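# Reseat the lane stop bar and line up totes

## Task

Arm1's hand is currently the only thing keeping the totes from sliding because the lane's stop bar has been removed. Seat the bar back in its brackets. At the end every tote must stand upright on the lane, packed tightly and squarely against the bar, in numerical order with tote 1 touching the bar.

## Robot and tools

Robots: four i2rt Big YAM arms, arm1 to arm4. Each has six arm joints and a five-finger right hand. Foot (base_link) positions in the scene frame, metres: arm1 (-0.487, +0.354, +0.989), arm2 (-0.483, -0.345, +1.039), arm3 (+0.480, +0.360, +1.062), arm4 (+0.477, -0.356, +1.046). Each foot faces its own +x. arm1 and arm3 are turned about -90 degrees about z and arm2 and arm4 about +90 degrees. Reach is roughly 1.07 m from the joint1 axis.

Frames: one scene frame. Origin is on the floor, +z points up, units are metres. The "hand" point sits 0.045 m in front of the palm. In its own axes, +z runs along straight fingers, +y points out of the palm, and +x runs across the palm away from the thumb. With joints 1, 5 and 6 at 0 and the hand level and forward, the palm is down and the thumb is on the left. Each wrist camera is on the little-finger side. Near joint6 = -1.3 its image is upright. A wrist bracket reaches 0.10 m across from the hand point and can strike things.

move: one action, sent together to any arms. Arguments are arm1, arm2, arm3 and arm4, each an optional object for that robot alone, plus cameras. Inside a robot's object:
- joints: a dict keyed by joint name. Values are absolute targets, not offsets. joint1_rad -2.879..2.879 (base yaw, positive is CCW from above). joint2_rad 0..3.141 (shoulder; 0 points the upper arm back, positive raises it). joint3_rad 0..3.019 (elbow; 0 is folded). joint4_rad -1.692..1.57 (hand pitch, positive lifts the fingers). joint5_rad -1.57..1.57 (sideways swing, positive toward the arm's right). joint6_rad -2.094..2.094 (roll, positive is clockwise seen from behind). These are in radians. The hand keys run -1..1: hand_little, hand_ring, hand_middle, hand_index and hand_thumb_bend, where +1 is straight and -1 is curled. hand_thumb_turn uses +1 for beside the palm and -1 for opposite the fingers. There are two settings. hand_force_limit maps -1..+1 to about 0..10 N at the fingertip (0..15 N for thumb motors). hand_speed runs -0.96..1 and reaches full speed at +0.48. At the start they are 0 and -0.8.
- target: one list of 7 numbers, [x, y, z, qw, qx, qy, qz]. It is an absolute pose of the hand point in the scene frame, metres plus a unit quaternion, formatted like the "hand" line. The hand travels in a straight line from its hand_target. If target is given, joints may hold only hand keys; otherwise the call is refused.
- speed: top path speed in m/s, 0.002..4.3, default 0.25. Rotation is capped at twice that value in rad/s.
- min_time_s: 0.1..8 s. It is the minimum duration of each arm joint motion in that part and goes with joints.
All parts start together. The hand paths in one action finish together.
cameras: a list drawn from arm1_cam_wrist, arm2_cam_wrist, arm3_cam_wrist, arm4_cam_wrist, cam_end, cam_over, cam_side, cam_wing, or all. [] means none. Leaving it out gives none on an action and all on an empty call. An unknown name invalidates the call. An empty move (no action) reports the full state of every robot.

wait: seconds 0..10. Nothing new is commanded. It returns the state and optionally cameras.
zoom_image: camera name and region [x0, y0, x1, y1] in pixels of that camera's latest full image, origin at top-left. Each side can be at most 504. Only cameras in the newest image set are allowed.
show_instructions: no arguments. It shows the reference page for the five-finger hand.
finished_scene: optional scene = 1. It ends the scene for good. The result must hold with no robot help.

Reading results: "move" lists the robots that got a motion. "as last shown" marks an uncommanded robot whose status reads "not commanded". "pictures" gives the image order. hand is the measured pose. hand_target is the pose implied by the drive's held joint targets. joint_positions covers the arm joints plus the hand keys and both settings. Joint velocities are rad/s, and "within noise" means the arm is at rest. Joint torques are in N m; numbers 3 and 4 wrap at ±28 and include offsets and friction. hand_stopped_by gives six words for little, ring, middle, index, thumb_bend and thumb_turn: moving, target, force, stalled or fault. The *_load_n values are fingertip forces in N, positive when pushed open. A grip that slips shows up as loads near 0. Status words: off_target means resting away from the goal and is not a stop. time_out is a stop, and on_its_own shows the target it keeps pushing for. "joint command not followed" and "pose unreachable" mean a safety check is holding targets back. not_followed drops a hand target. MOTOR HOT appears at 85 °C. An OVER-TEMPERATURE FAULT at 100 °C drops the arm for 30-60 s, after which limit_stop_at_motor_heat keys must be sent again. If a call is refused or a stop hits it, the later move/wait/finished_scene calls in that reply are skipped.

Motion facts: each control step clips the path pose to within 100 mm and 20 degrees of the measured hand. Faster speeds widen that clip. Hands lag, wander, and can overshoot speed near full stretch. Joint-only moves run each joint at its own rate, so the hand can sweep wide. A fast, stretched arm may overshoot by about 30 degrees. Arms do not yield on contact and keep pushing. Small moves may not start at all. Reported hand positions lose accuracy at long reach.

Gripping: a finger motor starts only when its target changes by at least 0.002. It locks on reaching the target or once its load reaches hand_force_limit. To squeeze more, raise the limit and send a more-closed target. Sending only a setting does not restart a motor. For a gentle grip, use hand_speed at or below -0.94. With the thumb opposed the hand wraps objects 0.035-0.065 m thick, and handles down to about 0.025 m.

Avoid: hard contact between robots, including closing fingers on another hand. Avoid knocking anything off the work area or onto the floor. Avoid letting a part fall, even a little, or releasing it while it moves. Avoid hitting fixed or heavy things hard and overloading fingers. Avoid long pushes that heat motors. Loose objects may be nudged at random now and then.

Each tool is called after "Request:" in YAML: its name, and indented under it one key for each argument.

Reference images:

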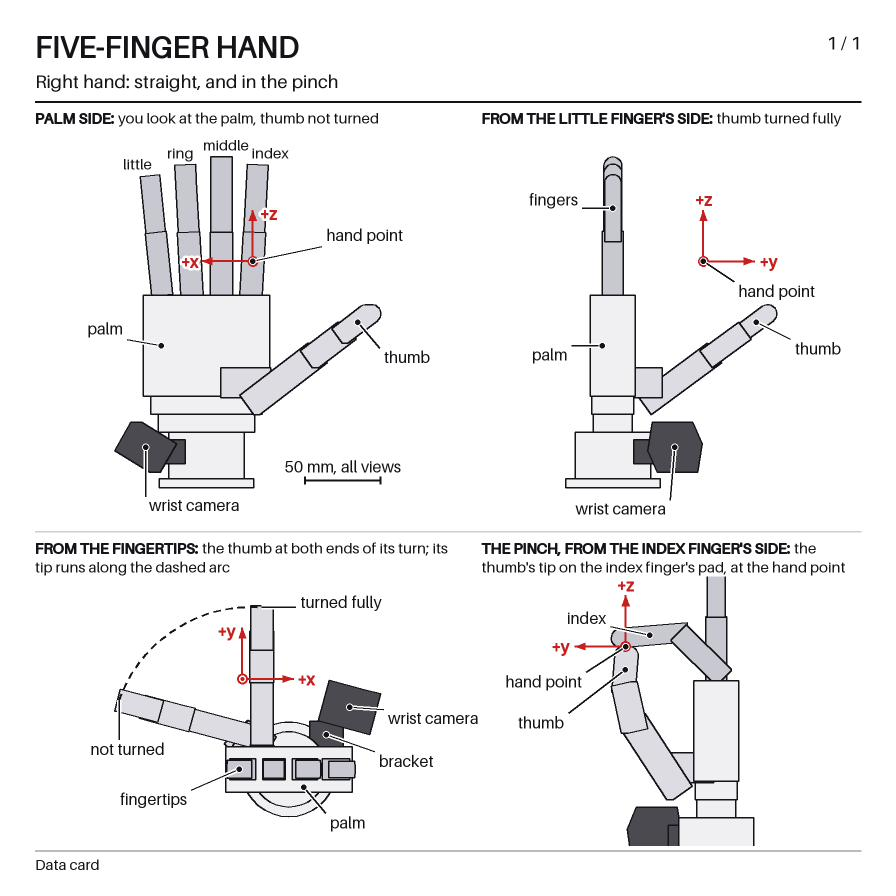

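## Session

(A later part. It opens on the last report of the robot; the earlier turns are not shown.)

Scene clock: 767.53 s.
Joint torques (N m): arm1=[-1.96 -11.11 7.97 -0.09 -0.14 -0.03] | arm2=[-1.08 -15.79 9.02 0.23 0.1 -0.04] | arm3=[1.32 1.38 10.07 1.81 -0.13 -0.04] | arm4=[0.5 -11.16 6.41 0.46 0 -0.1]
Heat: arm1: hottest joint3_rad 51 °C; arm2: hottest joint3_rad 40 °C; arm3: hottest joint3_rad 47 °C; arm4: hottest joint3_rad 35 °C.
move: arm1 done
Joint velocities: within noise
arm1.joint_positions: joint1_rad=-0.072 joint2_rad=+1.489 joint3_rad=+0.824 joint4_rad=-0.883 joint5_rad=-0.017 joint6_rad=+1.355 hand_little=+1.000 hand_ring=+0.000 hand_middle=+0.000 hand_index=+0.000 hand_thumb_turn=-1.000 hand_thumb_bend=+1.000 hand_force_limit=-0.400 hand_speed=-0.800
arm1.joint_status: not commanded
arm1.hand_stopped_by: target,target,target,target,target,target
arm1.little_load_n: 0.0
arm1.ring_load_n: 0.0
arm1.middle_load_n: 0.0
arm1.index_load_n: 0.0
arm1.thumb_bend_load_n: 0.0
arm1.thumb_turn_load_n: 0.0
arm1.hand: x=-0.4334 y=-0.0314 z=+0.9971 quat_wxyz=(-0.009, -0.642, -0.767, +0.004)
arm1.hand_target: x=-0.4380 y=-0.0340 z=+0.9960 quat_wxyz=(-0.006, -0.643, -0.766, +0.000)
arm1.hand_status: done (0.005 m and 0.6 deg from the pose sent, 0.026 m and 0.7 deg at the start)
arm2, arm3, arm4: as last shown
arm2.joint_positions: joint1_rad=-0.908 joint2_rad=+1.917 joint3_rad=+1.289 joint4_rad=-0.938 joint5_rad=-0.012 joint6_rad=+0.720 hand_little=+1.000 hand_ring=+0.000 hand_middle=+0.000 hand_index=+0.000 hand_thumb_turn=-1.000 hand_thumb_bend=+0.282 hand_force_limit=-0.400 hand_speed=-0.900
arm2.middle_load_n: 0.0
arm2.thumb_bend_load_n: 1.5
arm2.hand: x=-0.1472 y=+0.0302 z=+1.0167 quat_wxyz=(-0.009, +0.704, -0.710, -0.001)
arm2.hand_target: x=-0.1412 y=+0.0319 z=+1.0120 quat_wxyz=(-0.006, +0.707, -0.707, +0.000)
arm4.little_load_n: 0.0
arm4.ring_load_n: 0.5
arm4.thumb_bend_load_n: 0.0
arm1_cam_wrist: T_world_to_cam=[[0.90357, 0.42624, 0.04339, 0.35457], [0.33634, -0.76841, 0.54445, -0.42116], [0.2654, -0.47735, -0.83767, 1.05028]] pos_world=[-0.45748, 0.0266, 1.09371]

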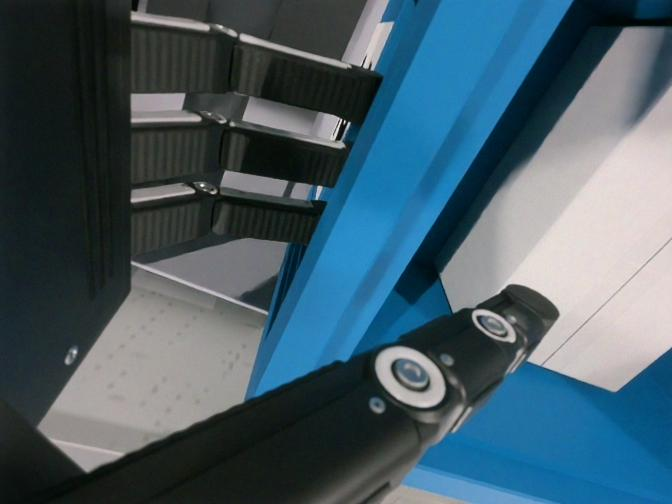

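Request:
move:
  arm1: {"target":[-0.446,-0.034,0.996,0.006,0.6427,0.7659,0],"speed":0.04}
  arm2: {"target":[-0.127,0.032,1.012,-0.006,0.707,-0.707,0],"speed":0.03}
  cameras: ["arm1_cam_wrist","arm2_cam_wrist","cam_over"]

Scene clock: 769.67 s.
Joint torques (N m): arm1=[-2.08 -11.11 8.08 -0.1 -0.14 -0.08] | arm2=[-2.02 -15.56 10.26 0.27 0.15 -0.05] | arm3=[1.14 1.73 9.96 1.74 -0.12 -0.04] | arm4=[0.44 -11.22 6.48 0.44 0.02 -0.14]
Heat: arm1: hottest joint3_rad 50 °C; arm2: hottest joint3_rad 40 °C; arm3: hottest joint3_rad 47 °C; arm4: hottest joint3_rad 35 °C.
move: arm1 done; arm2 off_target
Joint velocities: within noise
arm1.joint_positions: joint1_rad=-0.093 joint2_rad=+1.491 joint3_rad=+0.824 joint4_rad=-0.883 joint5_rad=-0.017 joint6_rad=+1.333 hand_little=+1.000 hand_ring=+0.000 hand_middle=+0.000 hand_index=+0.000 hand_thumb_turn=-1.000 hand_thumb_bend=+1.000 hand_force_limit=-0.400 hand_speed=-0.800
arm1.joint_status: not commanded
arm1.hand_stopped_by: target,target,target,target,target,target
arm1.little_load_n: 0.0
arm1.ring_load_n: 0.0
arm1.middle_load_n: 0.0
arm1.index_load_n: 0.0
arm1.thumb_bend_load_n: 0.0
arm1.thumb_turn_load_n: 0.0
arm1.hand: x=-0.4409 y=-0.0308 z=+0.9966 quat_wxyz=(-0.008, -0.641, -0.768, +0.004)
arm1.hand_target: x=-0.4460 y=-0.0339 z=+0.9960 quat_wxyz=(-0.006, -0.643, -0.766, +0.000)
arm1.hand_status: done (0.006 m and 0.6 deg from the pose sent, 0.013 m and 0.6 deg at the start)
arm2.joint_positions: joint1_rad=-0.914 joint2_rad=+1.931 joint3_rad=+1.312 joint4_rad=-0.954 joint5_rad=-0.014 joint6_rad=+0.703 hand_little=+1.000 hand_ring=+0.000 hand_middle=+0.000 hand_index=+0.000 hand_thumb_turn=-1.000 hand_thumb_bend=+0.282 hand_force_limit=-0.400 hand_speed=-0.900
arm2.joint_status: not commanded
arm2.hand_stopped_by: target,target,target,target,force,target
arm2.little_load_n: 0.0
arm2.ring_load_n: 0.0
arm2.middle_load_n: 0.0
arm2.index_load_n: 0.5
arm2.thumb_bend_load_n: 1.5
arm2.thumb_turn_load_n: 0.0
arm2.hand: x=-0.1419 y=+0.0303 z=+1.0169 quat_wxyz=(-0.006, +0.708, -0.706, -0.002)
arm2.hand_target: x=-0.1273 y=+0.0317 z=+1.0122 quat_wxyz=(-0.006, +0.707, -0.707, +0.000)
arm2.hand_status: off_target (0.016 m and 0.3 deg from the pose sent, 0.021 m and 0.6 deg at the start)
arm3, arm4: as last shown
arm4.ring_load_n: 0.0
arm1_cam_wrist: T_world_to_cam=[[0.90295, 0.42754, 0.04345, 0.3608], [0.33776, -0.76856, 0.54336, -0.41626], [0.2657, -0.47595, -0.83837, 1.053]] pos_world=[-0.46498, 0.027, 1.09331]
arm2_cam_wrist: T_world_to_cam=[[-0.97194, -0.2334, 0.0291, -0.16065], [-0.18084, 0.82066, 0.54205, -0.60253], [-0.1504, 0.52158, -0.83984, 0.93159]] pos_world=[-0.12499, -0.02892, 1.11367]

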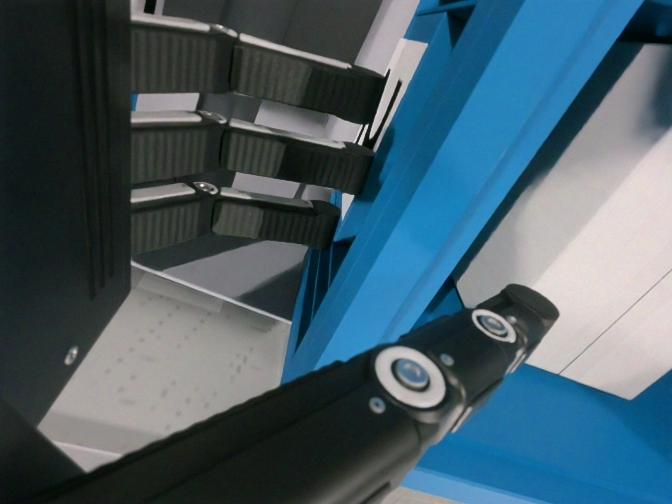

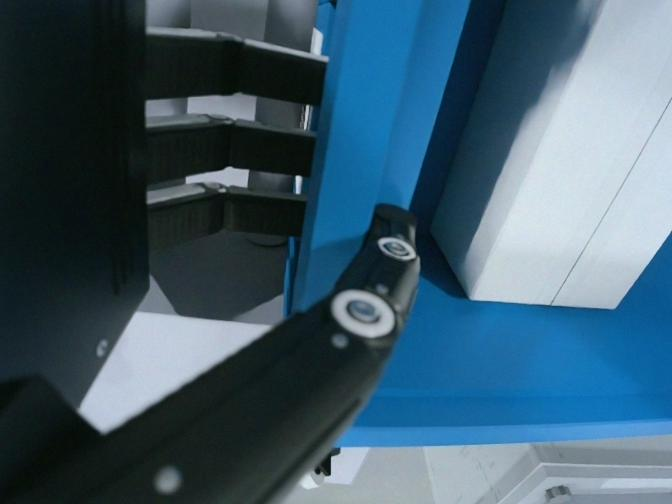

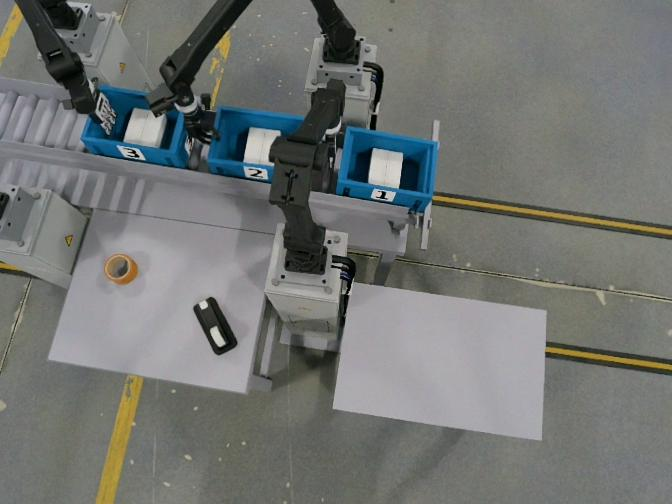

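Request:
move:
  arm1: {"joints":{"hand_speed":-0.5,"hand_index":1.0,"hand_middle":1.0,"hand_ring":1.0}}

Request:
move:
  arm1: {"target":[-0.441,-0.034,1.100,0.006,0.6427,0.7659,0],"speed":0.1}
  cameras: ["arm1_cam_wrist","arm2_cam_wrist","cam_side"]

Scene clock: 772.97 s.
Joint torques (N m): arm1=[-2.08 -11.05 8.08 -0.1 -0.13 -0.09] | arm2=[-1.38 -15.33 10.4 0.23 0.16 -0.05] | arm3=[0.85 1.38 9.99 1.78 -0.14 -0.03] | arm4=[-0.09 -10.87 6.35 0.54 -0.01 -0.09]
Heat: arm1: hottest joint3_rad 50 °C; arm2: hottest joint3_rad 40 °C; arm3: hottest joint3_rad 47 °C; arm4: hottest joint3_rad 35 °C.
move: arm1 done
Joint velocities: within noise
arm1.joint_positions: joint1_rad=-0.093 joint2_rad=+1.491 joint3_rad=+0.824 joint4_rad=-0.883 joint5_rad=-0.017 joint6_rad=+1.332 hand_little=+1.000 hand_ring=+1.000 hand_middle=+1.000 hand_index=+1.000 hand_thumb_turn=-1.000 hand_thumb_bend=+1.000 hand_force_limit=-0.400 hand_speed=-0.500
arm1.joint_status: all done
arm1.hand_stopped_by: target,target,target,target,target,target
arm1.little_load_n: 0.0
arm1.ring_load_n: 0.0
arm1.middle_load_n: 0.0
arm1.index_load_n: 0.0
arm1.thumb_bend_load_n: 0.0
arm1.thumb_turn_load_n: 0.0
arm1.hand: x=-0.4409 y=-0.0308 z=+0.9966 quat_wxyz=(-0.008, -0.641, -0.768, +0.004)
arm1.hand_target: x=-0.4460 y=-0.0339 z=+0.9960 quat_wxyz=(-0.006, -0.643, -0.766, +0.000)
arm1.hand_status: not commanded
arm2, arm3, arm4: as last shown
arm2.index_load_n: 0.0
arm2.thumb_bend_load_n: 2.0
pictures: none

Scene clock: 774.67 s.
Joint torques (N m): arm1=[-1.2 -11.52 11.21 -0.16 -0.13 0.04] | arm2=[-1.85 -15.44 10.33 0.31 0.18 -0.05] | arm3=[1.38 1.67 10 1.8 -0.13 -0.03] | arm4=[0.09 -10.87 6.41 0.35 -0.03 -0.19]
Heat: arm1: hottest joint3_rad 50 °C; arm2: hottest joint3_rad 40 °C; arm3: hottest joint3_rad 47 °C; arm4: hottest joint3_rad 35 °C.
move: arm1 off_target
Joint velocities: within noise
arm1.joint_positions: joint1_rad=-0.093 joint2_rad=+1.354 joint3_rad=+0.954 joint4_rad=-1.190 joint5_rad=-0.017 joint6_rad=+1.332 hand_little=+1.000 hand_ring=+1.000 hand_middle=+1.000 hand_index=+1.000 hand_thumb_turn=-1.000 hand_thumb_bend=+1.000 hand_force_limit=-0.400 hand_speed=-0.500
arm1.joint_status: not commanded
arm1.hand_stopped_by: target,target,target,target,target,target
arm1.little_load_n: 0.0
arm1.ring_load_n: 0.0
arm1.middle_load_n: 0.0
arm1.index_load_n: 0.0
arm1.thumb_bend_load_n: 0.0
arm1.thumb_turn_load_n: 0.0
arm1.hand: x=-0.4395 y=-0.0196 z=+1.0852 quat_wxyz=(+0.004, -0.641, -0.767, -0.013)
arm1.hand_target: x=-0.4410 y=-0.0336 z=+1.1001 quat_wxyz=(-0.006, -0.643, -0.766, +0.000)
arm1.hand_status: off_target (0.021 m and 1.9 deg from the pose sent, 0.103 m and 0.6 deg at the start)
arm2, arm3, arm4: as last shown
arm2.thumb_bend_load_n: 1.5
arm1_cam_wrist: T_world_to_cam=[[0.90278, 0.42548, 0.06288, 0.32978], [0.33655, -0.78986, 0.51269, -0.42387], [0.2678, -0.44168, -0.85627, 1.15316]] pos_world=[-0.46388, 0.03422, 1.18399]
arm2_cam_wrist: T_world_to_cam=[[-0.97194, -0.2334, 0.0291, -0.16065], [-0.18084, 0.82066, 0.54205, -0.60253], [-0.1504, 0.52158, -0.83984, 0.93159]] pos_world=[-0.12499, -0.02892, 1.11367]

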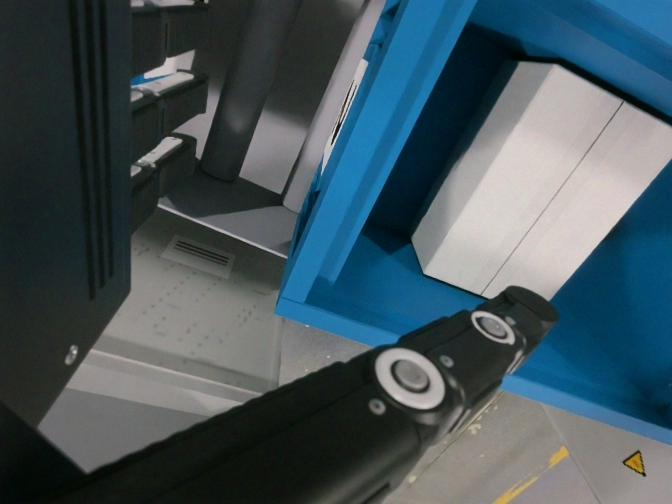

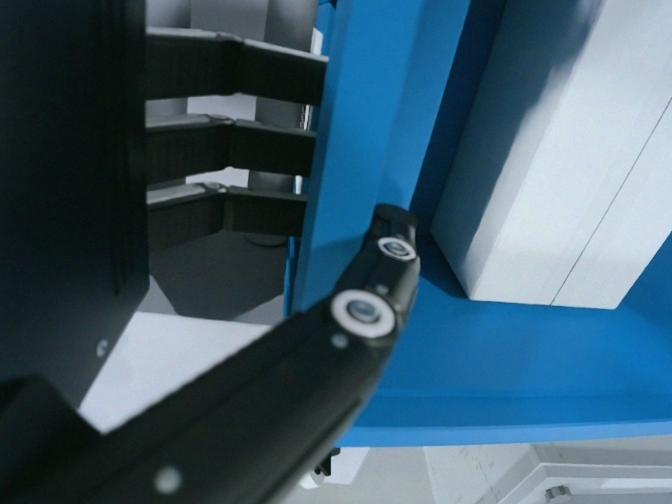

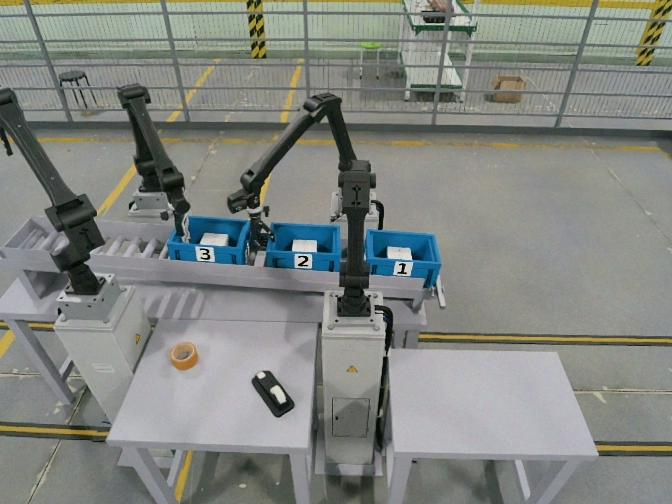

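Request:
move:
  arm1: {"target":[-0.440,0.04,1.30,0,0.6427,0.7659,0],"speed":0.2}

Request:
move:
  arm2: {"target":[-0.205,0.032,1.011,-0.006,0.707,-0.707,0],"speed":0.05}
  cameras: ["arm1_cam_wrist","arm2_cam_wrist","cam_side","cam_over"]

Scene clock: 777.57 s.
Joint torques (N m): arm1=[-2.02 -6.12 11.88 0.06 -0.19 -0.09] | arm2=[-1.32 -15.74 10.43 0.28 0.14 -0.02] | arm3=[1.2 1.49 10.04 1.8 -0.14 -0.05] | arm4=[-0.32 -11.28 6.52 0.2 0 -0.17]
Heat: arm1: hottest joint3_rad 50 °C; arm2: hottest joint3_rad 39 °C; arm3: hottest joint3_rad 47 °C; arm4: hottest joint3_rad 35 °C.
move: arm1 off_target
Joint velocities: within noise
arm1.joint_positions: joint1_rad=-0.104 joint2_rad=+1.043 joint3_rad=+1.234 joint4_rad=-1.683 joint5_rad=-0.024 joint6_rad=+1.318 hand_little=+1.000 hand_ring=+1.000 hand_middle=+1.000 hand_index=+1.000 hand_thumb_turn=-1.000 hand_thumb_bend=+1.000 hand_force_limit=-0.400 hand_speed=-0.500
arm1.joint_status: not commanded
arm1.hand_stopped_by: target,target,target,target,target,target
arm1.little_load_n: 0.0
arm1.ring_load_n: 0.0
arm1.middle_load_n: 0.0
arm1.index_load_n: 0.0
arm1.thumb_bend_load_n: 0.0
arm1.thumb_turn_load_n: 0.0
arm1.hand: x=-0.4357 y=+0.0470 z=+1.2862 quat_wxyz=(-0.028, -0.639, -0.768, +0.025)
arm1.hand_target: x=-0.4400 y=+0.0401 z=+1.2990 quat_wxyz=(-0.035, -0.640, -0.766, +0.034)
arm1.hand_status: off_target (0.016 m and 4.3 deg from the pose sent, 0.223 m and 1.6 deg at the start; a joint's target at an end of its range on 28 of 57 steps)
arm2, arm3, arm4: as last shown
arm2.index_load_n: 0.5
arm2.thumb_bend_load_n: 2.0
arm4.thumb_bend_load_n: -0.5
pictures: none

Scene clock: 779.67 s.
Joint torques (N m): arm1=[-2.08 -6.12 11.88 0.06 -0.19 -0.09] | arm2=[-0.73 -17.08 5.85 1.09 0.2 0.26] | arm3=[1.14 1.49 10.03 1.81 -0.13 -0.05] | arm4=[-0.21 -11.46 6.34 0.42 0.03 -0.12]
Heat: arm1: hottest joint3_rad 51 °C; arm2: hottest joint3_rad 39 °C; arm3: hottest joint3_rad 48 °C; arm4: hottest joint3_rad 35 °C.
move: arm2 done
Joint velocities: within noise
arm1: as last shown
arm1.hand_target: x=-0.4400 y=+0.0400 z=+1.2990 quat_wxyz=(-0.035, -0.641, -0.766, +0.034)
arm2.joint_positions: joint1_rad=-0.827 joint2_rad=+1.849 joint3_rad=+1.166 joint4_rad=-0.904 joint5_rad=-0.015 joint6_rad=+0.778 hand_little=+1.000 hand_ring=+0.000 hand_middle=+0.000 hand_index=+0.000 hand_thumb_turn=-1.000 hand_thumb_bend=+0.282 hand_force_limit=-0.400 hand_speed=-0.900
arm2.joint_status: not commanded
arm2.hand_stopped_by: target,target,target,target,force,target
arm2.little_load_n: 0.0
arm2.ring_load_n: 0.0
arm2.middle_load_n: 0.5
arm2.index_load_n: 0.0
arm2.thumb_bend_load_n: 2.5
arm2.thumb_turn_load_n: 0.0
arm2.hand: x=-0.2068 y=+0.0305 z=+1.0118 quat_wxyz=(+0.002, +0.712, -0.702, -0.003)
arm2.hand_target: x=-0.2049 y=+0.0320 z=+1.0111 quat_wxyz=(-0.006, +0.707, -0.707, +0.000)
arm2.hand_status: done (0.002 m and 1.3 deg from the pose sent, 0.063 m and 0.3 deg at the start)
arm3.joint_positions: joint1_rad=+0.859 joint2_rad=+0.647 joint3_rad=+1.405 joint4_rad=-1.258 joint5_rad=-0.253 joint6_rad=-1.430 hand_little=+1.000 hand_ring=+1.000 hand_middle=+1.000 hand_index=+1.000 hand_thumb_turn=+1.000 hand_thumb_bend=+1.000 hand_force_limit=+0.000 hand_speed=-0.800
arm3.joint_status: not commanded
arm3.hand_stopped_by: target,target,target,target,target,target
arm3.little_load_n: 0.0
arm3.ring_load_n: 0.0
arm3.middle_load_n: 0.0
arm3.index_load_n: 0.0
arm3.thumb_bend_load_n: 0.0
arm3.thumb_turn_load_n: 0.0
arm3.hand: x=+0.6672 y=+0.1753 z=+1.5705 quat_wxyz=(+0.036, +0.799, -0.304, +0.517)
arm3.hand_target: x=+0.6666 y=+0.1756 z=+1.5831 quat_wxyz=(+0.041, +0.793, -0.300, +0.528)
arm3.hand_status: not commanded
arm4.joint_positions: joint1_rad=+0.591 joint2_rad=+1.709 joint3_rad=+1.028 joint4_rad=-0.906 joint5_rad=-0.006 joint6_rad=-0.956 hand_little=+1.000 hand_ring=+1.000 hand_middle=+1.000 hand_index=+1.000 hand_thumb_turn=+1.000 hand_thumb_bend=+1.000 hand_force_limit=+0.000 hand_speed=-0.800
arm4.joint_status: not commanded
arm4.hand_stopped_by: target,target,target,target,target,target
arm4.little_load_n: 0.0
arm4.ring_load_n: 0.0
arm4.middle_load_n: 0.0
arm4.index_load_n: 0.0
arm4.thumb_bend_load_n: 0.0
arm4.thumb_turn_load_n: 0.0
arm4.hand: x=+0.2880 y=-0.0320 z=+1.0356 quat_wxyz=(+0.007, +0.709, +0.705, -0.002)
arm4.hand_target: x=+0.2919 y=-0.0301 z=+1.0399 quat_wxyz=(+0.000, +0.707, +0.707, +0.000)
arm4.hand_status: not commanded
pictures: arm1_cam_wrist, arm2_cam_wrist, cam_over, cam_side
arm1_cam_wrist: T_world_to_cam=[[0.90101, 0.43327, 0.02139, 0.33756], [0.3392, -0.73442, 0.58785, -0.5737], [0.27041, -0.5224, -0.80869, 1.2975]] pos_world=[-0.46039, 0.11022, 1.3793]
arm2_cam_wrist: T_world_to_cam=[[-0.96855, -0.2451, 0.04277, -0.23622], [-0.18479, 0.82374, 0.53601, -0.6065], [-0.16661, 0.51125, -0.84313, 0.91774]] pos_world=[-0.18796, -0.0275, 1.10897]

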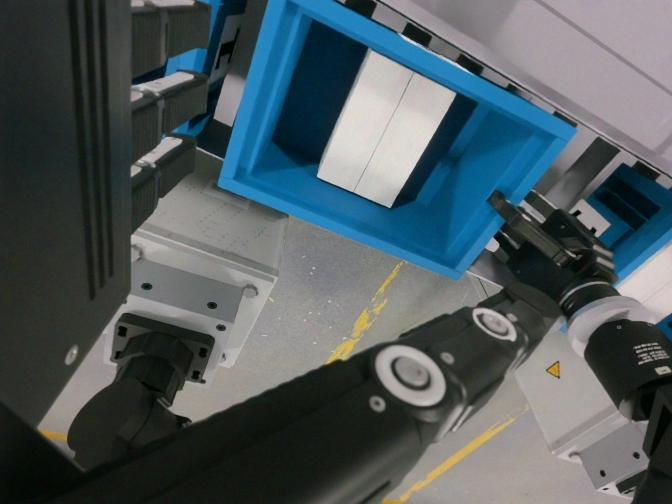

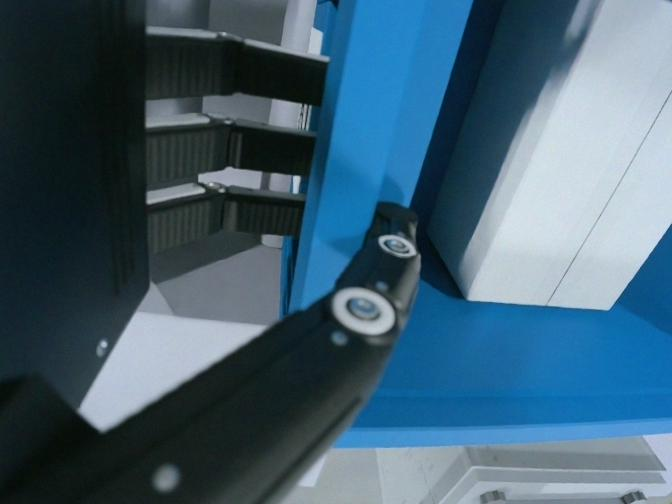

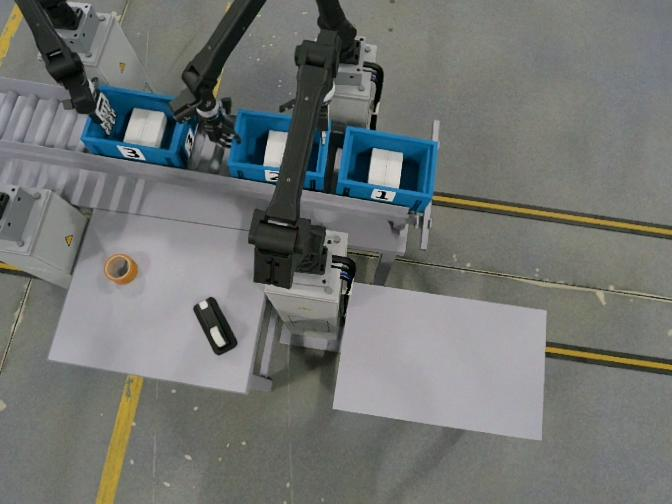

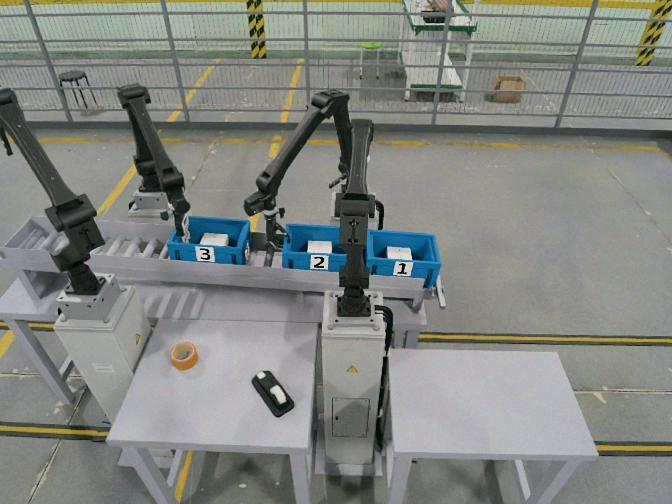

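Request:
move:
  arm2: {"target":[-0.225,0.032,1.010,-0.006,0.707,-0.707,0],"speed":0.03}

Request:
move:
  arm2: {"target":[-0.242,0.032,1.010,-0.006,0.707,-0.707,0],"speed":0.03}
  cameras: ["arm1_cam_wrist","cam_side","cam_over"]

Scene clock: 781.73 s.
Joint torques (N m): arm1=[-2.14 -6.12 11.88 0.06 -0.18 -0.09] | arm2=[-0.21 -16.32 5.75 1.09 0.2 0.25] | arm3=[1.03 1.61 9.95 1.77 -0.14 -0.05] | arm4=[0.15 -11.11 6.54 0.25 -0.01 -0.18]
Heat: arm1: hottest joint3_rad 51 °C; arm2: hottest joint3_rad 39 °C; arm3: hottest joint3_rad 48 °C; arm4: hottest joint3_rad 35 °C.
move: arm2 done
Joint velocities: within noise
arm1, arm3, arm4: as last shown
arm2.joint_positions: joint1_rad=-0.798 joint2_rad=+1.823 joint3_rad=+1.121 joint4_rad=-0.886 joint5_rad=-0.015 joint6_rad=+0.809 hand_little=+1.000 hand_ring=+0.000 hand_middle=+0.000 hand_index=+0.000 hand_thumb_turn=-1.000 hand_thumb_bend=+0.282 hand_force_limit=-0.400 hand_speed=-0.900
arm2.joint_status: not commanded
arm2.hand_stopped_by: target,target,target,target,force,target
arm2.little_load_n: 0.0
arm2.ring_load_n: 0.0
arm2.middle_load_n: 0.0
arm2.index_load_n: 0.0
arm2.thumb_bend_load_n: 2.5
arm2.thumb_turn_load_n: 0.0
arm2.hand: x=-0.2260 y=+0.0300 z=+1.0103 quat_wxyz=(+0.002, +0.712, -0.703, -0.003)
arm2.hand_target: x=-0.2250 y=+0.0319 z=+1.0099 quat_wxyz=(-0.006, +0.707, -0.707, +0.000)
arm2.hand_status: done (0.002 m and 1.3 deg from the pose sent, 0.018 m and 1.3 deg at the start)
pictures: none

Scene clock: 782.80 s.
Joint torques (N m): arm1=[-2.08 -6.12 11.9 0.06 -0.19 -0.09] | arm2=[-0.26 -16.03 5.71 1.09 0.18 0.25] | arm3=[1.44 1.49 9.99 1.8 -0.13 -0.05] | arm4=[0.38 -11.63 6.31 0.24 0.02 -0.08]
Heat: arm1: hottest joint3_rad 51 °C; arm2: hottest joint3_rad 39 °C; arm3: hottest joint3_rad 48 °C; arm4: hottest joint3_rad 35 °C.
move: arm2 done
Joint velocities: within noise
arm1, arm3, arm4: as last shown
arm2.joint_positions: joint1_rad=-0.771 joint2_rad=+1.801 joint3_rad=+1.084 joint4_rad=-0.872 joint5_rad=-0.015 joint6_rad=+0.836 hand_little=+1.000 hand_ring=+0.000 hand_middle=+0.000 hand_index=+0.000 hand_thumb_turn=-1.000 hand_thumb_bend=+0.282 hand_force_limit=-0.400 hand_speed=-0.900
arm2.joint_status: not commanded
arm2.hand_stopped_by: target,target,target,target,force,target
arm2.little_load_n: 0.0
arm2.ring_load_n: 0.0
arm2.middle_load_n: 0.0
arm2.index_load_n: 0.0
arm2.thumb_bend_load_n: 2.0
arm2.thumb_turn_load_n: 0.0
arm2.hand: x=-0.2434 y=+0.0299 z=+1.0091 quat_wxyz=(+0.003, +0.712, -0.702, -0.002)
arm2.hand_target: x=-0.2420 y=+0.0320 z=+1.0100 quat_wxyz=(-0.006, +0.707, -0.707, +0.000)
arm2.hand_status: done (0.003 m and 1.3 deg from the pose sent, 0.016 m and 1.2 deg at the start)
pictures: arm1_cam_wrist, cam_over, cam_side
arm1_cam_wrist: T_world_to_cam=[[0.90101, 0.43327, 0.02139, 0.33756], [0.3392, -0.73442, 0.58785, -0.5737], [0.27041, -0.5224, -0.80869, 1.2975]] pos_world=[-0.46039, 0.11022, 1.3793]

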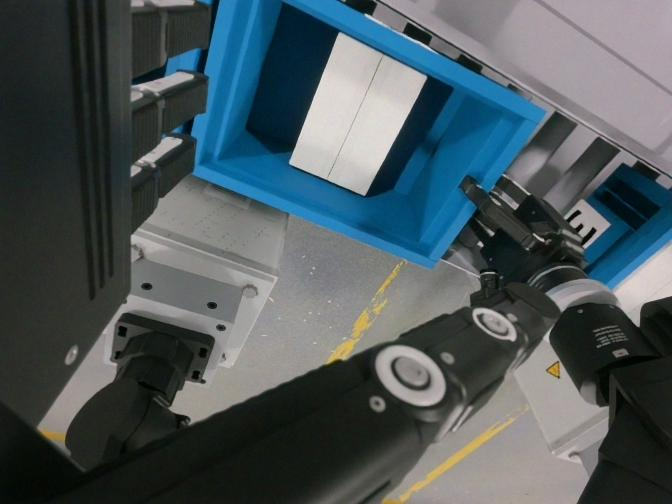

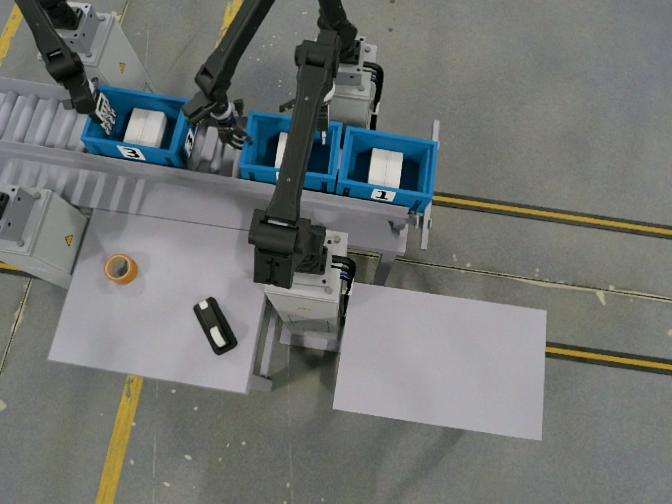

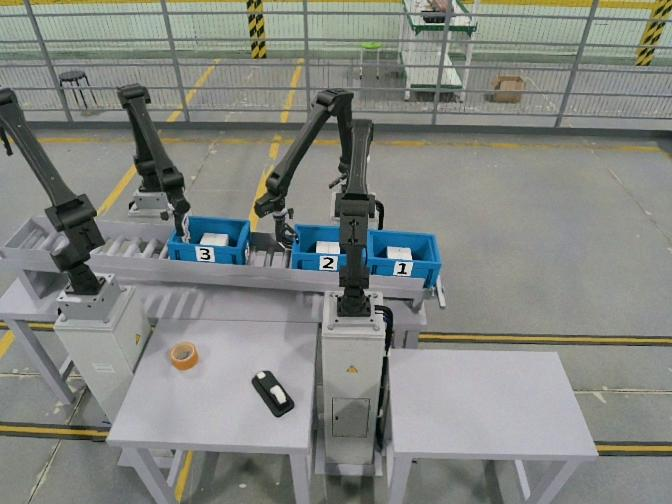

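Request:
move:
  arm2: {"target":[-0.252,0.032,1.009,-0.006,0.707,-0.707,0],"speed":0.02}
  cameras: ["cam_over","cam_side"]

Request:
zoom_image:
  camera: "cam_over"
  region: [220, 80, 450, 230]

Request:
zoom_image:
  camera: "cam_side"
  region: [270, 200, 460, 310]

Scene clock: 784.67 s.
Joint torques (N m): arm1=[-2.08 -6.07 11.89 0.06 -0.19 -0.09] | arm2=[0.26 -15.97 5.44 0.99 0.14 0.24] | arm3=[1.2 1.32 9.99 1.8 -0.13 -0.03] | arm4=[0.03 -11.81 6.38 0.44 0.05 -0.2]
Heat: arm1: hottest joint3_rad 51 °C; arm2: hottest joint3_rad 39 °C; arm3: hottest joint3_rad 48 °C; arm4: hottest joint3_rad 34 °C.
move: arm2 done
Joint velocities: within noise
arm1, arm3, arm4: as last shown
arm2.joint_positions: joint1_rad=-0.758 joint2_rad=+1.789 joint3_rad=+1.066 joint4_rad=-0.859 joint5_rad=-0.014 joint6_rad=+0.854 hand_little=+1.000 hand_ring=+0.000 hand_middle=+0.000 hand_index=+0.000 hand_thumb_turn=-1.000 hand_thumb_bend=+0.281 hand_force_limit=-0.400 hand_speed=-0.900
arm2.joint_status: not commanded
arm2.hand_stopped_by: target,target,target,target,force,target
arm2.little_load_n: 0.0
arm2.ring_load_n: 0.0
arm2.middle_load_n: 0.0
arm2.index_load_n: 0.5
arm2.thumb_bend_load_n: 1.5
arm2.thumb_turn_load_n: 0.0
arm2.hand: x=-0.2499 y=+0.0305 z=+1.0088 quat_wxyz=(+0.000, +0.710, -0.704, -0.002)
arm2.hand_target: x=-0.2521 y=+0.0319 z=+1.0089 quat_wxyz=(-0.006, +0.707, -0.707, +0.000)
arm2.hand_status: done (0.003 m and 0.9 deg from the pose sent, 0.009 m and 1.3 deg at the start)

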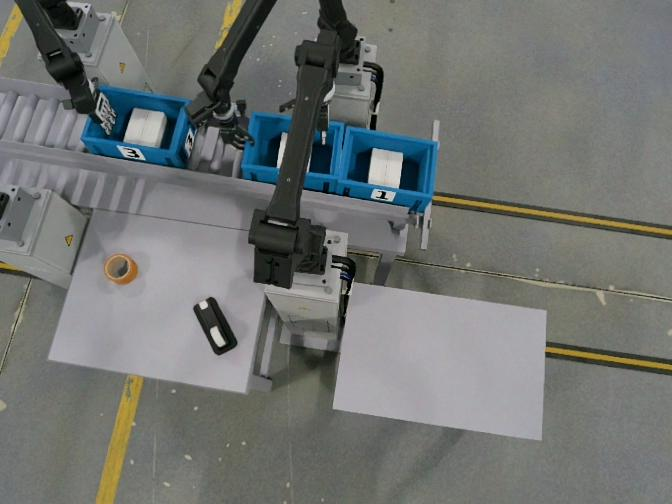

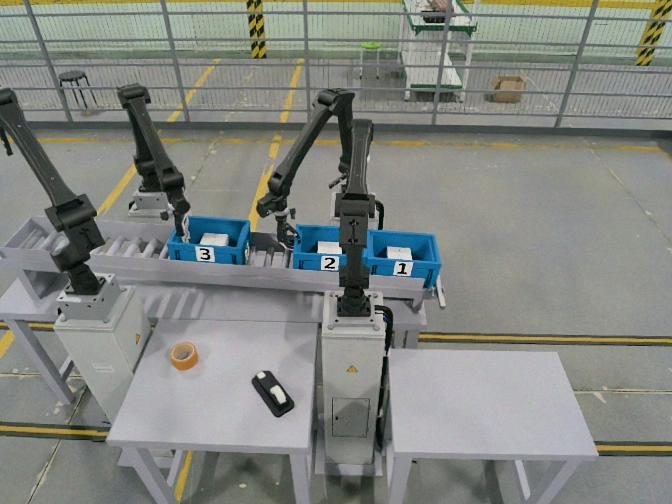

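Scaled by 2.191 from the camera's image (finer frame: 960x720).

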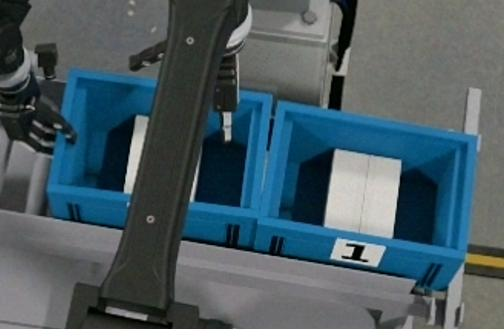

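Scaled by 2.653 from the camera's image (finer frame: 960x720).

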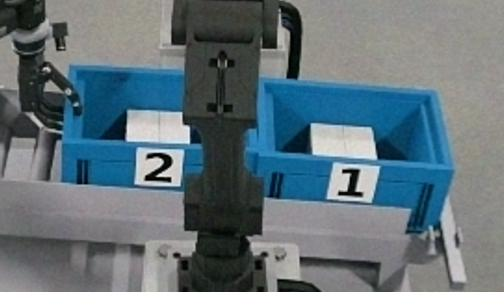

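Request:
move:
  arm2: {"target":[-0.258,0.032,1.008,-0.004,0.707,-0.707,0],"speed":0.02}

Request:
move:
  arm2: {"joints":{"hand_speed":-0.8,"hand_thumb_bend":1.0}}
  cameras: ["arm2_cam_wrist","cam_over"]

Scene clock: 786.43 s.
Joint torques (N m): arm1=[-2.08 -6.12 11.88 0.06 -0.18 -0.09] | arm2=[1.03 -15.5 5.18 0.73 0.07 0.21] | arm3=[1.38 1.44 10.02 1.78 -0.14 -0.05] | arm4=[0.03 -11.63 6.31 0.36 -0.02 -0.14]
Heat: arm1: hottest joint3_rad 52 °C; arm2: hottest joint3_rad 38 °C; arm3: hottest joint3_rad 48 °C; arm4: hottest joint3_rad 34 °C.
move: arm2 done
Joint velocities: within noise
arm1, arm3, arm4: as last shown
arm2.joint_positions: joint1_rad=-0.754 joint2_rad=+1.783 joint3_rad=+1.059 joint4_rad=-0.854 joint5_rad=-0.012 joint6_rad=+0.866 hand_little=+1.000 hand_ring=+0.000 hand_middle=+0.000 hand_index=+0.000 hand_thumb_turn=-1.000 hand_thumb_bend=+0.281 hand_force_limit=-0.400 hand_speed=-0.900
arm2.joint_status: not commanded
arm2.hand_stopped_by: target,target,target,target,force,target
arm2.little_load_n: 0.0
arm2.ring_load_n: 0.5
arm2.middle_load_n: 0.5
arm2.index_load_n: 0.0
arm2.thumb_bend_load_n: 0.0
arm2.thumb_turn_load_n: 0.0
arm2.hand: x=-0.2517 y=+0.0310 z=+1.0090 quat_wxyz=(-0.002, +0.707, -0.707, -0.001)
arm2.hand_target: x=-0.2580 y=+0.0318 z=+1.0079 quat_wxyz=(-0.004, +0.707, -0.707, +0.000)
arm2.hand_status: done (0.006 m and 0.2 deg from the pose sent, 0.008 m and 0.7 deg at the start)
arm3.thumb_turn_load_n: -0.5
arm4.thumb_bend_load_n: -0.5
pictures: none

Scene clock: 789.43 s.
Joint torques (N m): arm1=[-2.14 -6.12 11.89 0.06 -0.19 -0.09] | arm2=[0.62 -15.79 5.49 0.65 0 0.21] | arm3=[1.32 1.49 9.99 1.69 -0.11 -0.02] | arm4=[-0.32 -11.22 6.53 0.55 -0.01 -0.16]
Heat: arm1: hottest joint3_rad 52 °C; arm2: hottest joint3_rad 38 °C; arm3: hottest joint3_rad 48 °C; arm4: hottest joint3_rad 34 °C.
move: arm2 done
Joint velocities: within noise
arm1, arm3, arm4: as last shown
arm2.joint_positions: joint1_rad=-0.752 joint2_rad=+1.783 joint3_rad=+1.055 joint4_rad=-0.853 joint5_rad=-0.010 joint6_rad=+0.868 hand_little=+1.000 hand_ring=+0.000 hand_middle=+0.000 hand_index=+0.000 hand_thumb_turn=-1.000 hand_thumb_bend=+1.000 hand_force_limit=-0.400 hand_speed=-0.800
arm2.joint_status: all done
arm2.hand_stopped_by: target,target,target,target,target,target
arm2.little_load_n: 0.0
arm2.ring_load_n: 0.0
arm2.middle_load_n: 0.0
arm2.index_load_n: 0.0
arm2.thumb_bend_load_n: 0.0
arm2.thumb_turn_load_n: 0.0
arm2.hand: x=-0.2532 y=+0.0302 z=+1.0079 quat_wxyz=(-0.001, +0.707, -0.707, +0.000)
arm2.hand_target: x=-0.2580 y=+0.0319 z=+1.0079 quat_wxyz=(-0.004, +0.707, -0.707, +0.000)
arm2.hand_status: not commanded
arm3.thumb_bend_load_n: -0.5
arm3.thumb_turn_load_n: 0.0
arm2_cam_wrist: T_world_to_cam=[[-0.97238, -0.23072, 0.03524, -0.27491], [-0.17675, 0.82656, 0.53438, -0.60911], [-0.15242, 0.51339, -0.84451, 0.91188]] pos_world=[-0.23599, -0.02811, 1.10528]

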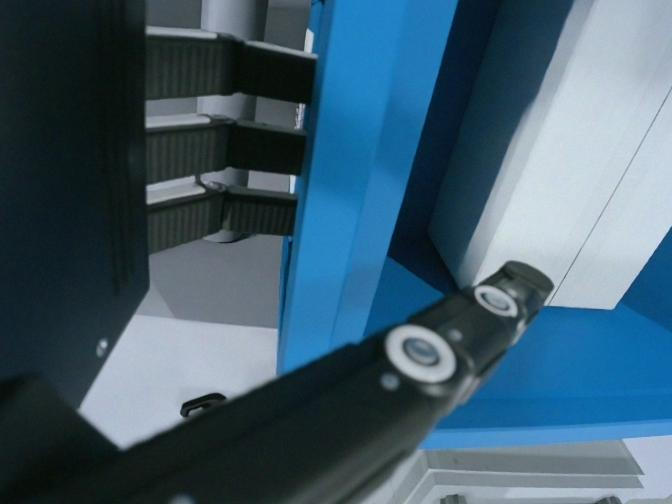

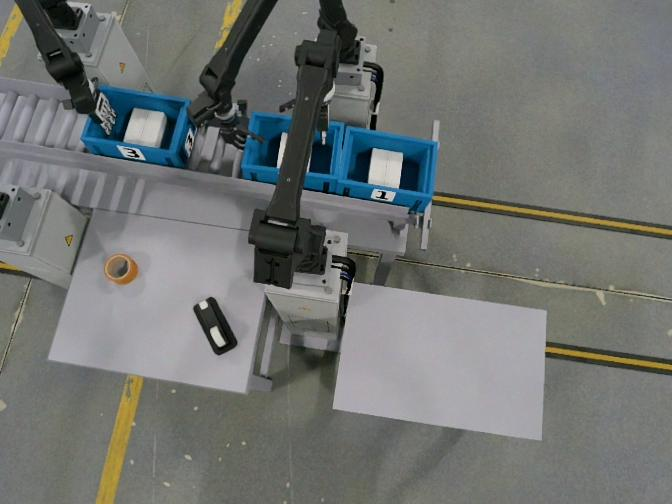

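Request:
move:
  arm2: {"target":[-0.230,0.032,1.007,0,0.7071,-0.7071,0],"speed":0.03}
  cameras: ["arm2_cam_wrist"]

Scene clock: 792.60 s.
Joint torques (N m): arm1=[-2.08 -6.12 11.89 0.08 -0.18 -0.09] | arm2=[-1.38 -13.63 9.73 -0.02 0.01 -0.06] | arm3=[1.32 1.79 10.02 1.77 -0.12 -0.05] | arm4=[0.15 -10.7 6.39 0.47 -0.02 -0.11]
Heat: arm1: hottest joint3_rad 52 °C; arm2: hottest joint3_rad 38 °C; arm3: hottest joint3_rad 48 °C; arm4: hottest joint3_rad 34 °C.
move: arm2 off_target
Joint velocities: within noise
arm1, arm3, arm4: as last shown
arm2.joint_positions: joint1_rad=-0.779 joint2_rad=+1.801 joint3_rad=+1.071 joint4_rad=-0.860 joint5_rad=-0.010 joint6_rad=+0.846 hand_little=+1.000 hand_ring=+0.000 hand_middle=+0.000 hand_index=+0.000 hand_thumb_turn=-1.000 hand_thumb_bend=+1.000 hand_force_limit=-0.400 hand_speed=-0.800
arm2.joint_status: not commanded
arm2.hand_stopped_by: target,target,target,target,target,target
arm2.little_load_n: 0.0
arm2.ring_load_n: 0.5
arm2.middle_load_n: 0.0
arm2.index_load_n: 0.0
arm2.thumb_bend_load_n: 0.0
arm2.thumb_turn_load_n: 0.0
arm2.hand: x=-0.2414 y=+0.0251 z=+1.0053 quat_wxyz=(+0.003, +0.705, -0.709, +0.000)
arm2.hand_target: x=-0.2301 y=+0.0317 z=+1.0071 quat_wxyz=(+0.000, +0.707, -0.707, +0.000)
arm2.hand_status: off_target (0.013 m and 0.5 deg from the pose sent, 0.023 m and 0.1 deg at the start)
arm3.thumb_bend_load_n: 0.0
arm4.thumb_bend_load_n: 0.0
arm2_cam_wrist: T_world_to_cam=[[-0.9735, -0.2248, 0.04198, -0.27171], [-0.16895, 0.8307, 0.53046, -0.5957], [-0.15412, 0.50931, -0.84667, 0.91592]] pos_world=[-0.22399, -0.03271, 1.10288]

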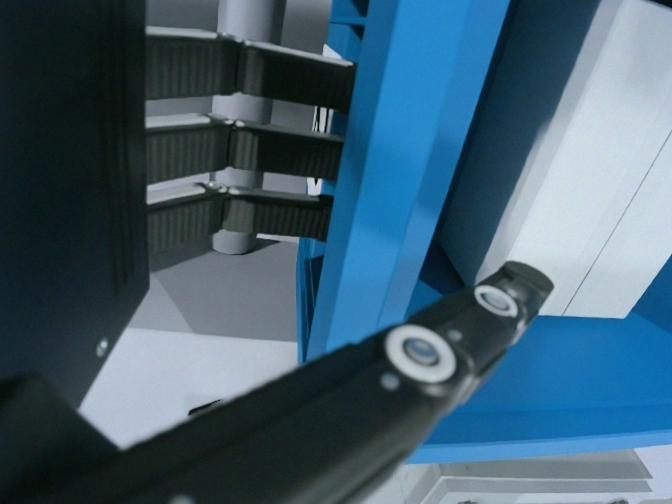

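Request:
move:
  arm2: {"target":[-0.217,0.034,1.009,0,0.7071,-0.7071,0],"speed":0.03}
  cameras: ["arm2_cam_wrist"]

Request:
move:
  arm2: {"joints":{"hand_speed":-0.5,"hand_index":1.0,"hand_middle":1.0,"hand_ring":1.0}}

Request:
move:
  arm2: {"target":[-0.222,0.034,1.15,0,0.7071,-0.7071,0],"speed":0.1}
  cameras: ["arm2_cam_wrist","cam_over"]

Scene clock: 794.57 s.
Joint torques (N m): arm1=[-2.08 -6.12 11.89 0.05 -0.19 -0.09] | arm2=[-0.91 -13.92 9.73 -0.03 0.04 -0.07] | arm3=[1.26 1.08 10.04 1.78 -0.13 -0.04] | arm4=[-0.21 -10.23 6.49 0.28 0.02 -0.14]
Heat: arm1: hottest joint3_rad 53 °C; arm2: hottest joint3_rad 38 °C; arm3: hottest joint3_rad 48 °C; arm4: hottest joint3_rad 34 °C.
move: arm2 off_target
Joint velocities: within noise
arm1.joint_positions: joint1_rad=-0.104 joint2_rad=+1.043 joint3_rad=+1.234 joint4_rad=-1.683 joint5_rad=-0.024 joint6_rad=+1.318 hand_little=+1.000 hand_ring=+1.000 hand_middle=+1.000 hand_index=+1.000 hand_thumb_turn=-1.000 hand_thumb_bend=+1.000 hand_force_limit=-0.400 hand_speed=-0.500
arm1.joint_status: not commanded
arm1.hand_stopped_by: target,target,target,target,target,target
arm1.little_load_n: 0.0
arm1.ring_load_n: 0.0
arm1.middle_load_n: 0.0
arm1.index_load_n: 0.0
arm1.thumb_bend_load_n: 0.0
arm1.thumb_turn_load_n: -0.5
arm1.hand: x=-0.4357 y=+0.0470 z=+1.2862 quat_wxyz=(-0.028, -0.639, -0.768, +0.025)
arm1.hand_target: x=-0.4400 y=+0.0400 z=+1.2990 quat_wxyz=(-0.035, -0.641, -0.766, +0.034)
arm1.hand_status: not commanded
arm2.joint_positions: joint1_rad=-0.796 joint2_rad=+1.817 joint3_rad=+1.105 joint4_rad=-0.876 joint5_rad=-0.010 joint6_rad=+0.829 hand_little=+1.000 hand_ring=+0.000 hand_middle=+0.000 hand_index=+0.000 hand_thumb_turn=-1.000 hand_thumb_bend=+1.000 hand_force_limit=-0.400 hand_speed=-0.800
arm2.joint_status: not commanded
arm2.hand_stopped_by: target,target,target,target,target,target
arm2.little_load_n: 0.0
arm2.ring_load_n: 0.0
arm2.middle_load_n: 0.0
arm2.index_load_n: 0.5
arm2.thumb_bend_load_n: 0.0
arm2.thumb_turn_load_n: 0.0
arm2.hand: x=-0.2287 y=+0.0277 z=+1.0080 quat_wxyz=(+0.003, +0.705, -0.709, +0.000)
arm2.hand_target: x=-0.2172 y=+0.0337 z=+1.0091 quat_wxyz=(+0.000, +0.707, -0.707, +0.000)
arm2.hand_status: off_target (0.013 m and 0.4 deg from the pose sent, 0.026 m and 0.5 deg at the start)
arm3, arm4: as last shown
arm2_cam_wrist: T_world_to_cam=[[-0.97343, -0.22528, 0.04111, -0.25793], [-0.16965, 0.83001, 0.53131, -0.59813], [-0.15382, 0.51022, -0.84618, 0.91835]] pos_world=[-0.21129, -0.03021, 1.10548]

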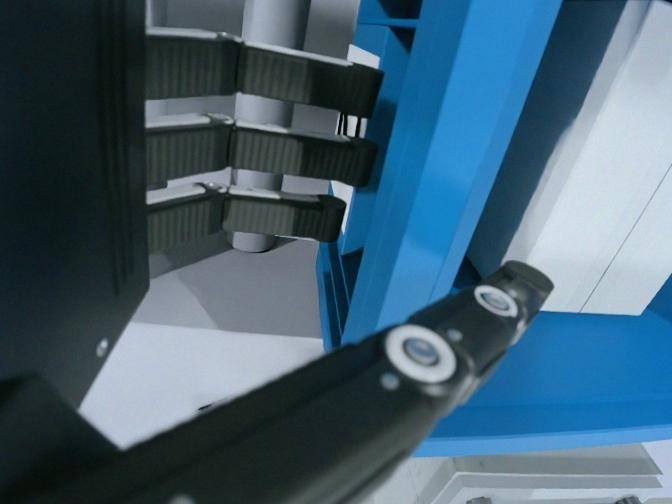

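Scene clock: 795.77 s.
Joint torques (N m): arm1=[-2.08 -6.18 11.89 0.06 -0.19 -0.09] | arm2=[-0.97 -13.98 9.73 -0.02 0.04 -0.06] | arm3=[1.2 1.49 10.03 1.83 -0.14 -0.04] | arm4=[-0.67 -11.4 6.46 0.42 -0.01 -0.15]
Heat: arm1: hottest joint3_rad 53 °C; arm2: hottest joint3_rad 38 °C; arm3: hottest joint3_rad 48 °C; arm4: hottest joint3_rad 34 °C.
move: arm2 done
Joint velocities: within noise
arm1: as last shown
arm1.thumb_bend_load_n: -0.5
arm1.thumb_turn_load_n: 0.0
arm2.joint_positions: joint1_rad=-0.796 joint2_rad=+1.817 joint3_rad=+1.105 joint4_rad=-0.876 joint5_rad=-0.010 joint6_rad=+0.829 hand_little=+1.000 hand_ring=+1.000 hand_middle=+1.000 hand_index=+1.000 hand_thumb_turn=-1.000 hand_thumb_bend=+1.000 hand_force_limit=-0.400 hand_speed=-0.500
arm2.joint_status: all done
arm2.hand_stopped_by: target,target,target,target,target,target
arm2.little_load_n: 0.0
arm2.ring_load_n: 0.0
arm2.middle_load_n: 0.0
arm2.index_load_n: 0.0
arm2.thumb_bend_load_n: 0.0
arm2.thumb_turn_load_n: 0.0
arm2.hand: x=-0.2287 y=+0.0276 z=+1.0080 quat_wxyz=(+0.003, +0.705, -0.709, +0.000)
arm2.hand_target: x=-0.2171 y=+0.0337 z=+1.0091 quat_wxyz=(+0.000, +0.707, -0.707, +0.000)
arm2.hand_status: not commanded
arm3.joint_positions: joint1_rad=+0.859 joint2_rad=+0.647 joint3_rad=+1.405 joint4_rad=-1.258 joint5_rad=-0.253 joint6_rad=-1.430 hand_little=+1.000 hand_ring=+1.000 hand_middle=+1.000 hand_index=+1.000 hand_thumb_turn=+1.000 hand_thumb_bend=+1.000 hand_force_limit=+0.000 hand_speed=-0.800
arm3.joint_status: not commanded
arm3.hand_stopped_by: target,target,target,target,target,target
arm3.little_load_n: 0.0
arm3.ring_load_n: 0.0
arm3.middle_load_n: 0.0
arm3.index_load_n: 0.0
arm3.thumb_bend_load_n: 0.0
arm3.thumb_turn_load_n: 0.0
arm3.hand: x=+0.6672 y=+0.1753 z=+1.5705 quat_wxyz=(+0.036, +0.799, -0.304, +0.517)
arm3.hand_target: x=+0.6666 y=+0.1756 z=+1.5831 quat_wxyz=(+0.041, +0.793, -0.300, +0.528)
arm3.hand_status: not commanded
arm4.joint_positions: joint1_rad=+0.591 joint2_rad=+1.709 joint3_rad=+1.028 joint4_rad=-0.906 joint5_rad=-0.006 joint6_rad=-0.956 hand_little=+1.000 hand_ring=+1.000 hand_middle=+1.000 hand_index=+1.000 hand_thumb_turn=+1.000 hand_thumb_bend=+1.000 hand_force_limit=+0.000 hand_speed=-0.800
arm4.joint_status: not commanded
arm4.hand_stopped_by: target,target,target,target,target,target
arm4.little_load_n: 0.0
arm4.ring_load_n: 0.5
arm4.middle_load_n: 0.0
arm4.index_load_n: 0.0
arm4.thumb_bend_load_n: 0.0
arm4.thumb_turn_load_n: 0.0
arm4.hand: x=+0.2880 y=-0.0320 z=+1.0356 quat_wxyz=(+0.007, +0.709, +0.705, -0.002)
arm4.hand_target: x=+0.2919 y=-0.0301 z=+1.0399 quat_wxyz=(+0.000, +0.707, +0.707, +0.000)
arm4.hand_status: not commanded
pictures: none

Scene clock: 797.77 s.
Joint torques (N m): arm1=[-2.08 -6.18 11.89 0.05 -0.18 -0.09] | arm2=[-0.85 -15.33 11.54 -0.01 0.02 -0.01] | arm3=[1.44 1.55 10 1.72 -0.14 -0.02] | arm4=[0.21 -10.81 6.54 0.4 -0.05 -0.15]
Heat: arm1: hottest joint3_rad 53 °C; arm2: hottest joint3_rad 38 °C; arm3: hottest joint3_rad 48 °C; arm4: hottest joint3_rad 34 °C.
move: arm2 off_target
Joint velocities: within noise
arm1, arm3, arm4: as last shown
arm1.thumb_bend_load_n: 0.0
arm2.joint_positions: joint1_rad=-0.796 joint2_rad=+1.655 joint3_rad=+1.265 joint4_rad=-1.228 joint5_rad=-0.010 joint6_rad=+0.828 hand_little=+1.000 hand_ring=+1.000 hand_middle=+1.000 hand_index=+1.000 hand_thumb_turn=-1.000 hand_thumb_bend=+1.000 hand_force_limit=-0.400 hand_speed=-0.500
arm2.joint_status: not commanded
arm2.hand_stopped_by: target,target,target,target,target,target
arm2.little_load_n: 0.0
arm2.ring_load_n: 0.0
arm2.middle_load_n: 0.0
arm2.index_load_n: 0.0
arm2.thumb_bend_load_n: 0.0
arm2.thumb_turn_load_n: 0.0
arm2.hand: x=-0.2324 y=+0.0254 z=+1.1339 quat_wxyz=(+0.018, +0.705, -0.709, +0.000)
arm2.hand_target: x=-0.2223 y=+0.0336 z=+1.1501 quat_wxyz=(+0.000, +0.707, -0.707, +0.000)
arm2.hand_status: off_target (0.021 m and 2.1 deg from the pose sent, 0.142 m and 0.4 deg at the start)
arm4.ring_load_n: 0.0
arm2_cam_wrist: T_world_to_cam=[[-0.97221, -0.22454, 0.0663, -0.29557], [-0.1592, 0.84166, 0.51601, -0.64421], [-0.17166, 0.49112, -0.85401, 1.03075]] pos_world=[-0.21297, -0.03038, 1.23229]

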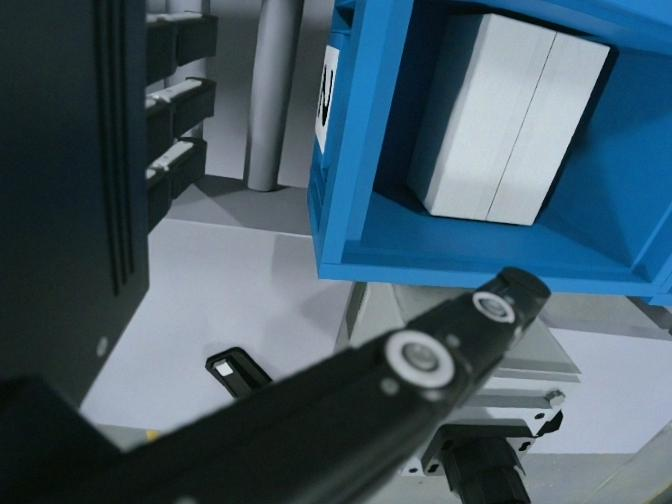

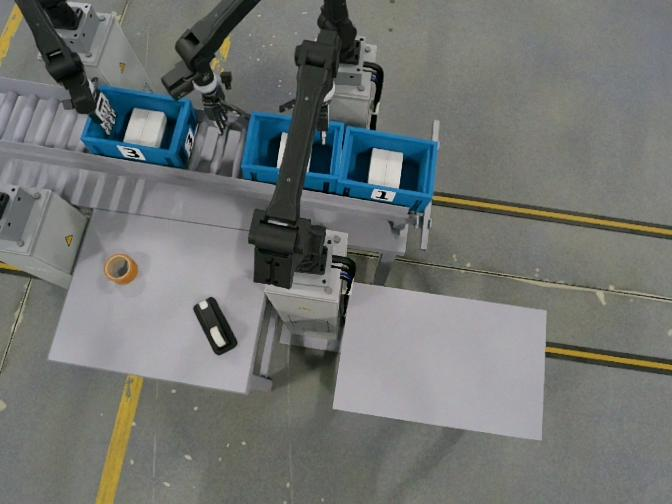

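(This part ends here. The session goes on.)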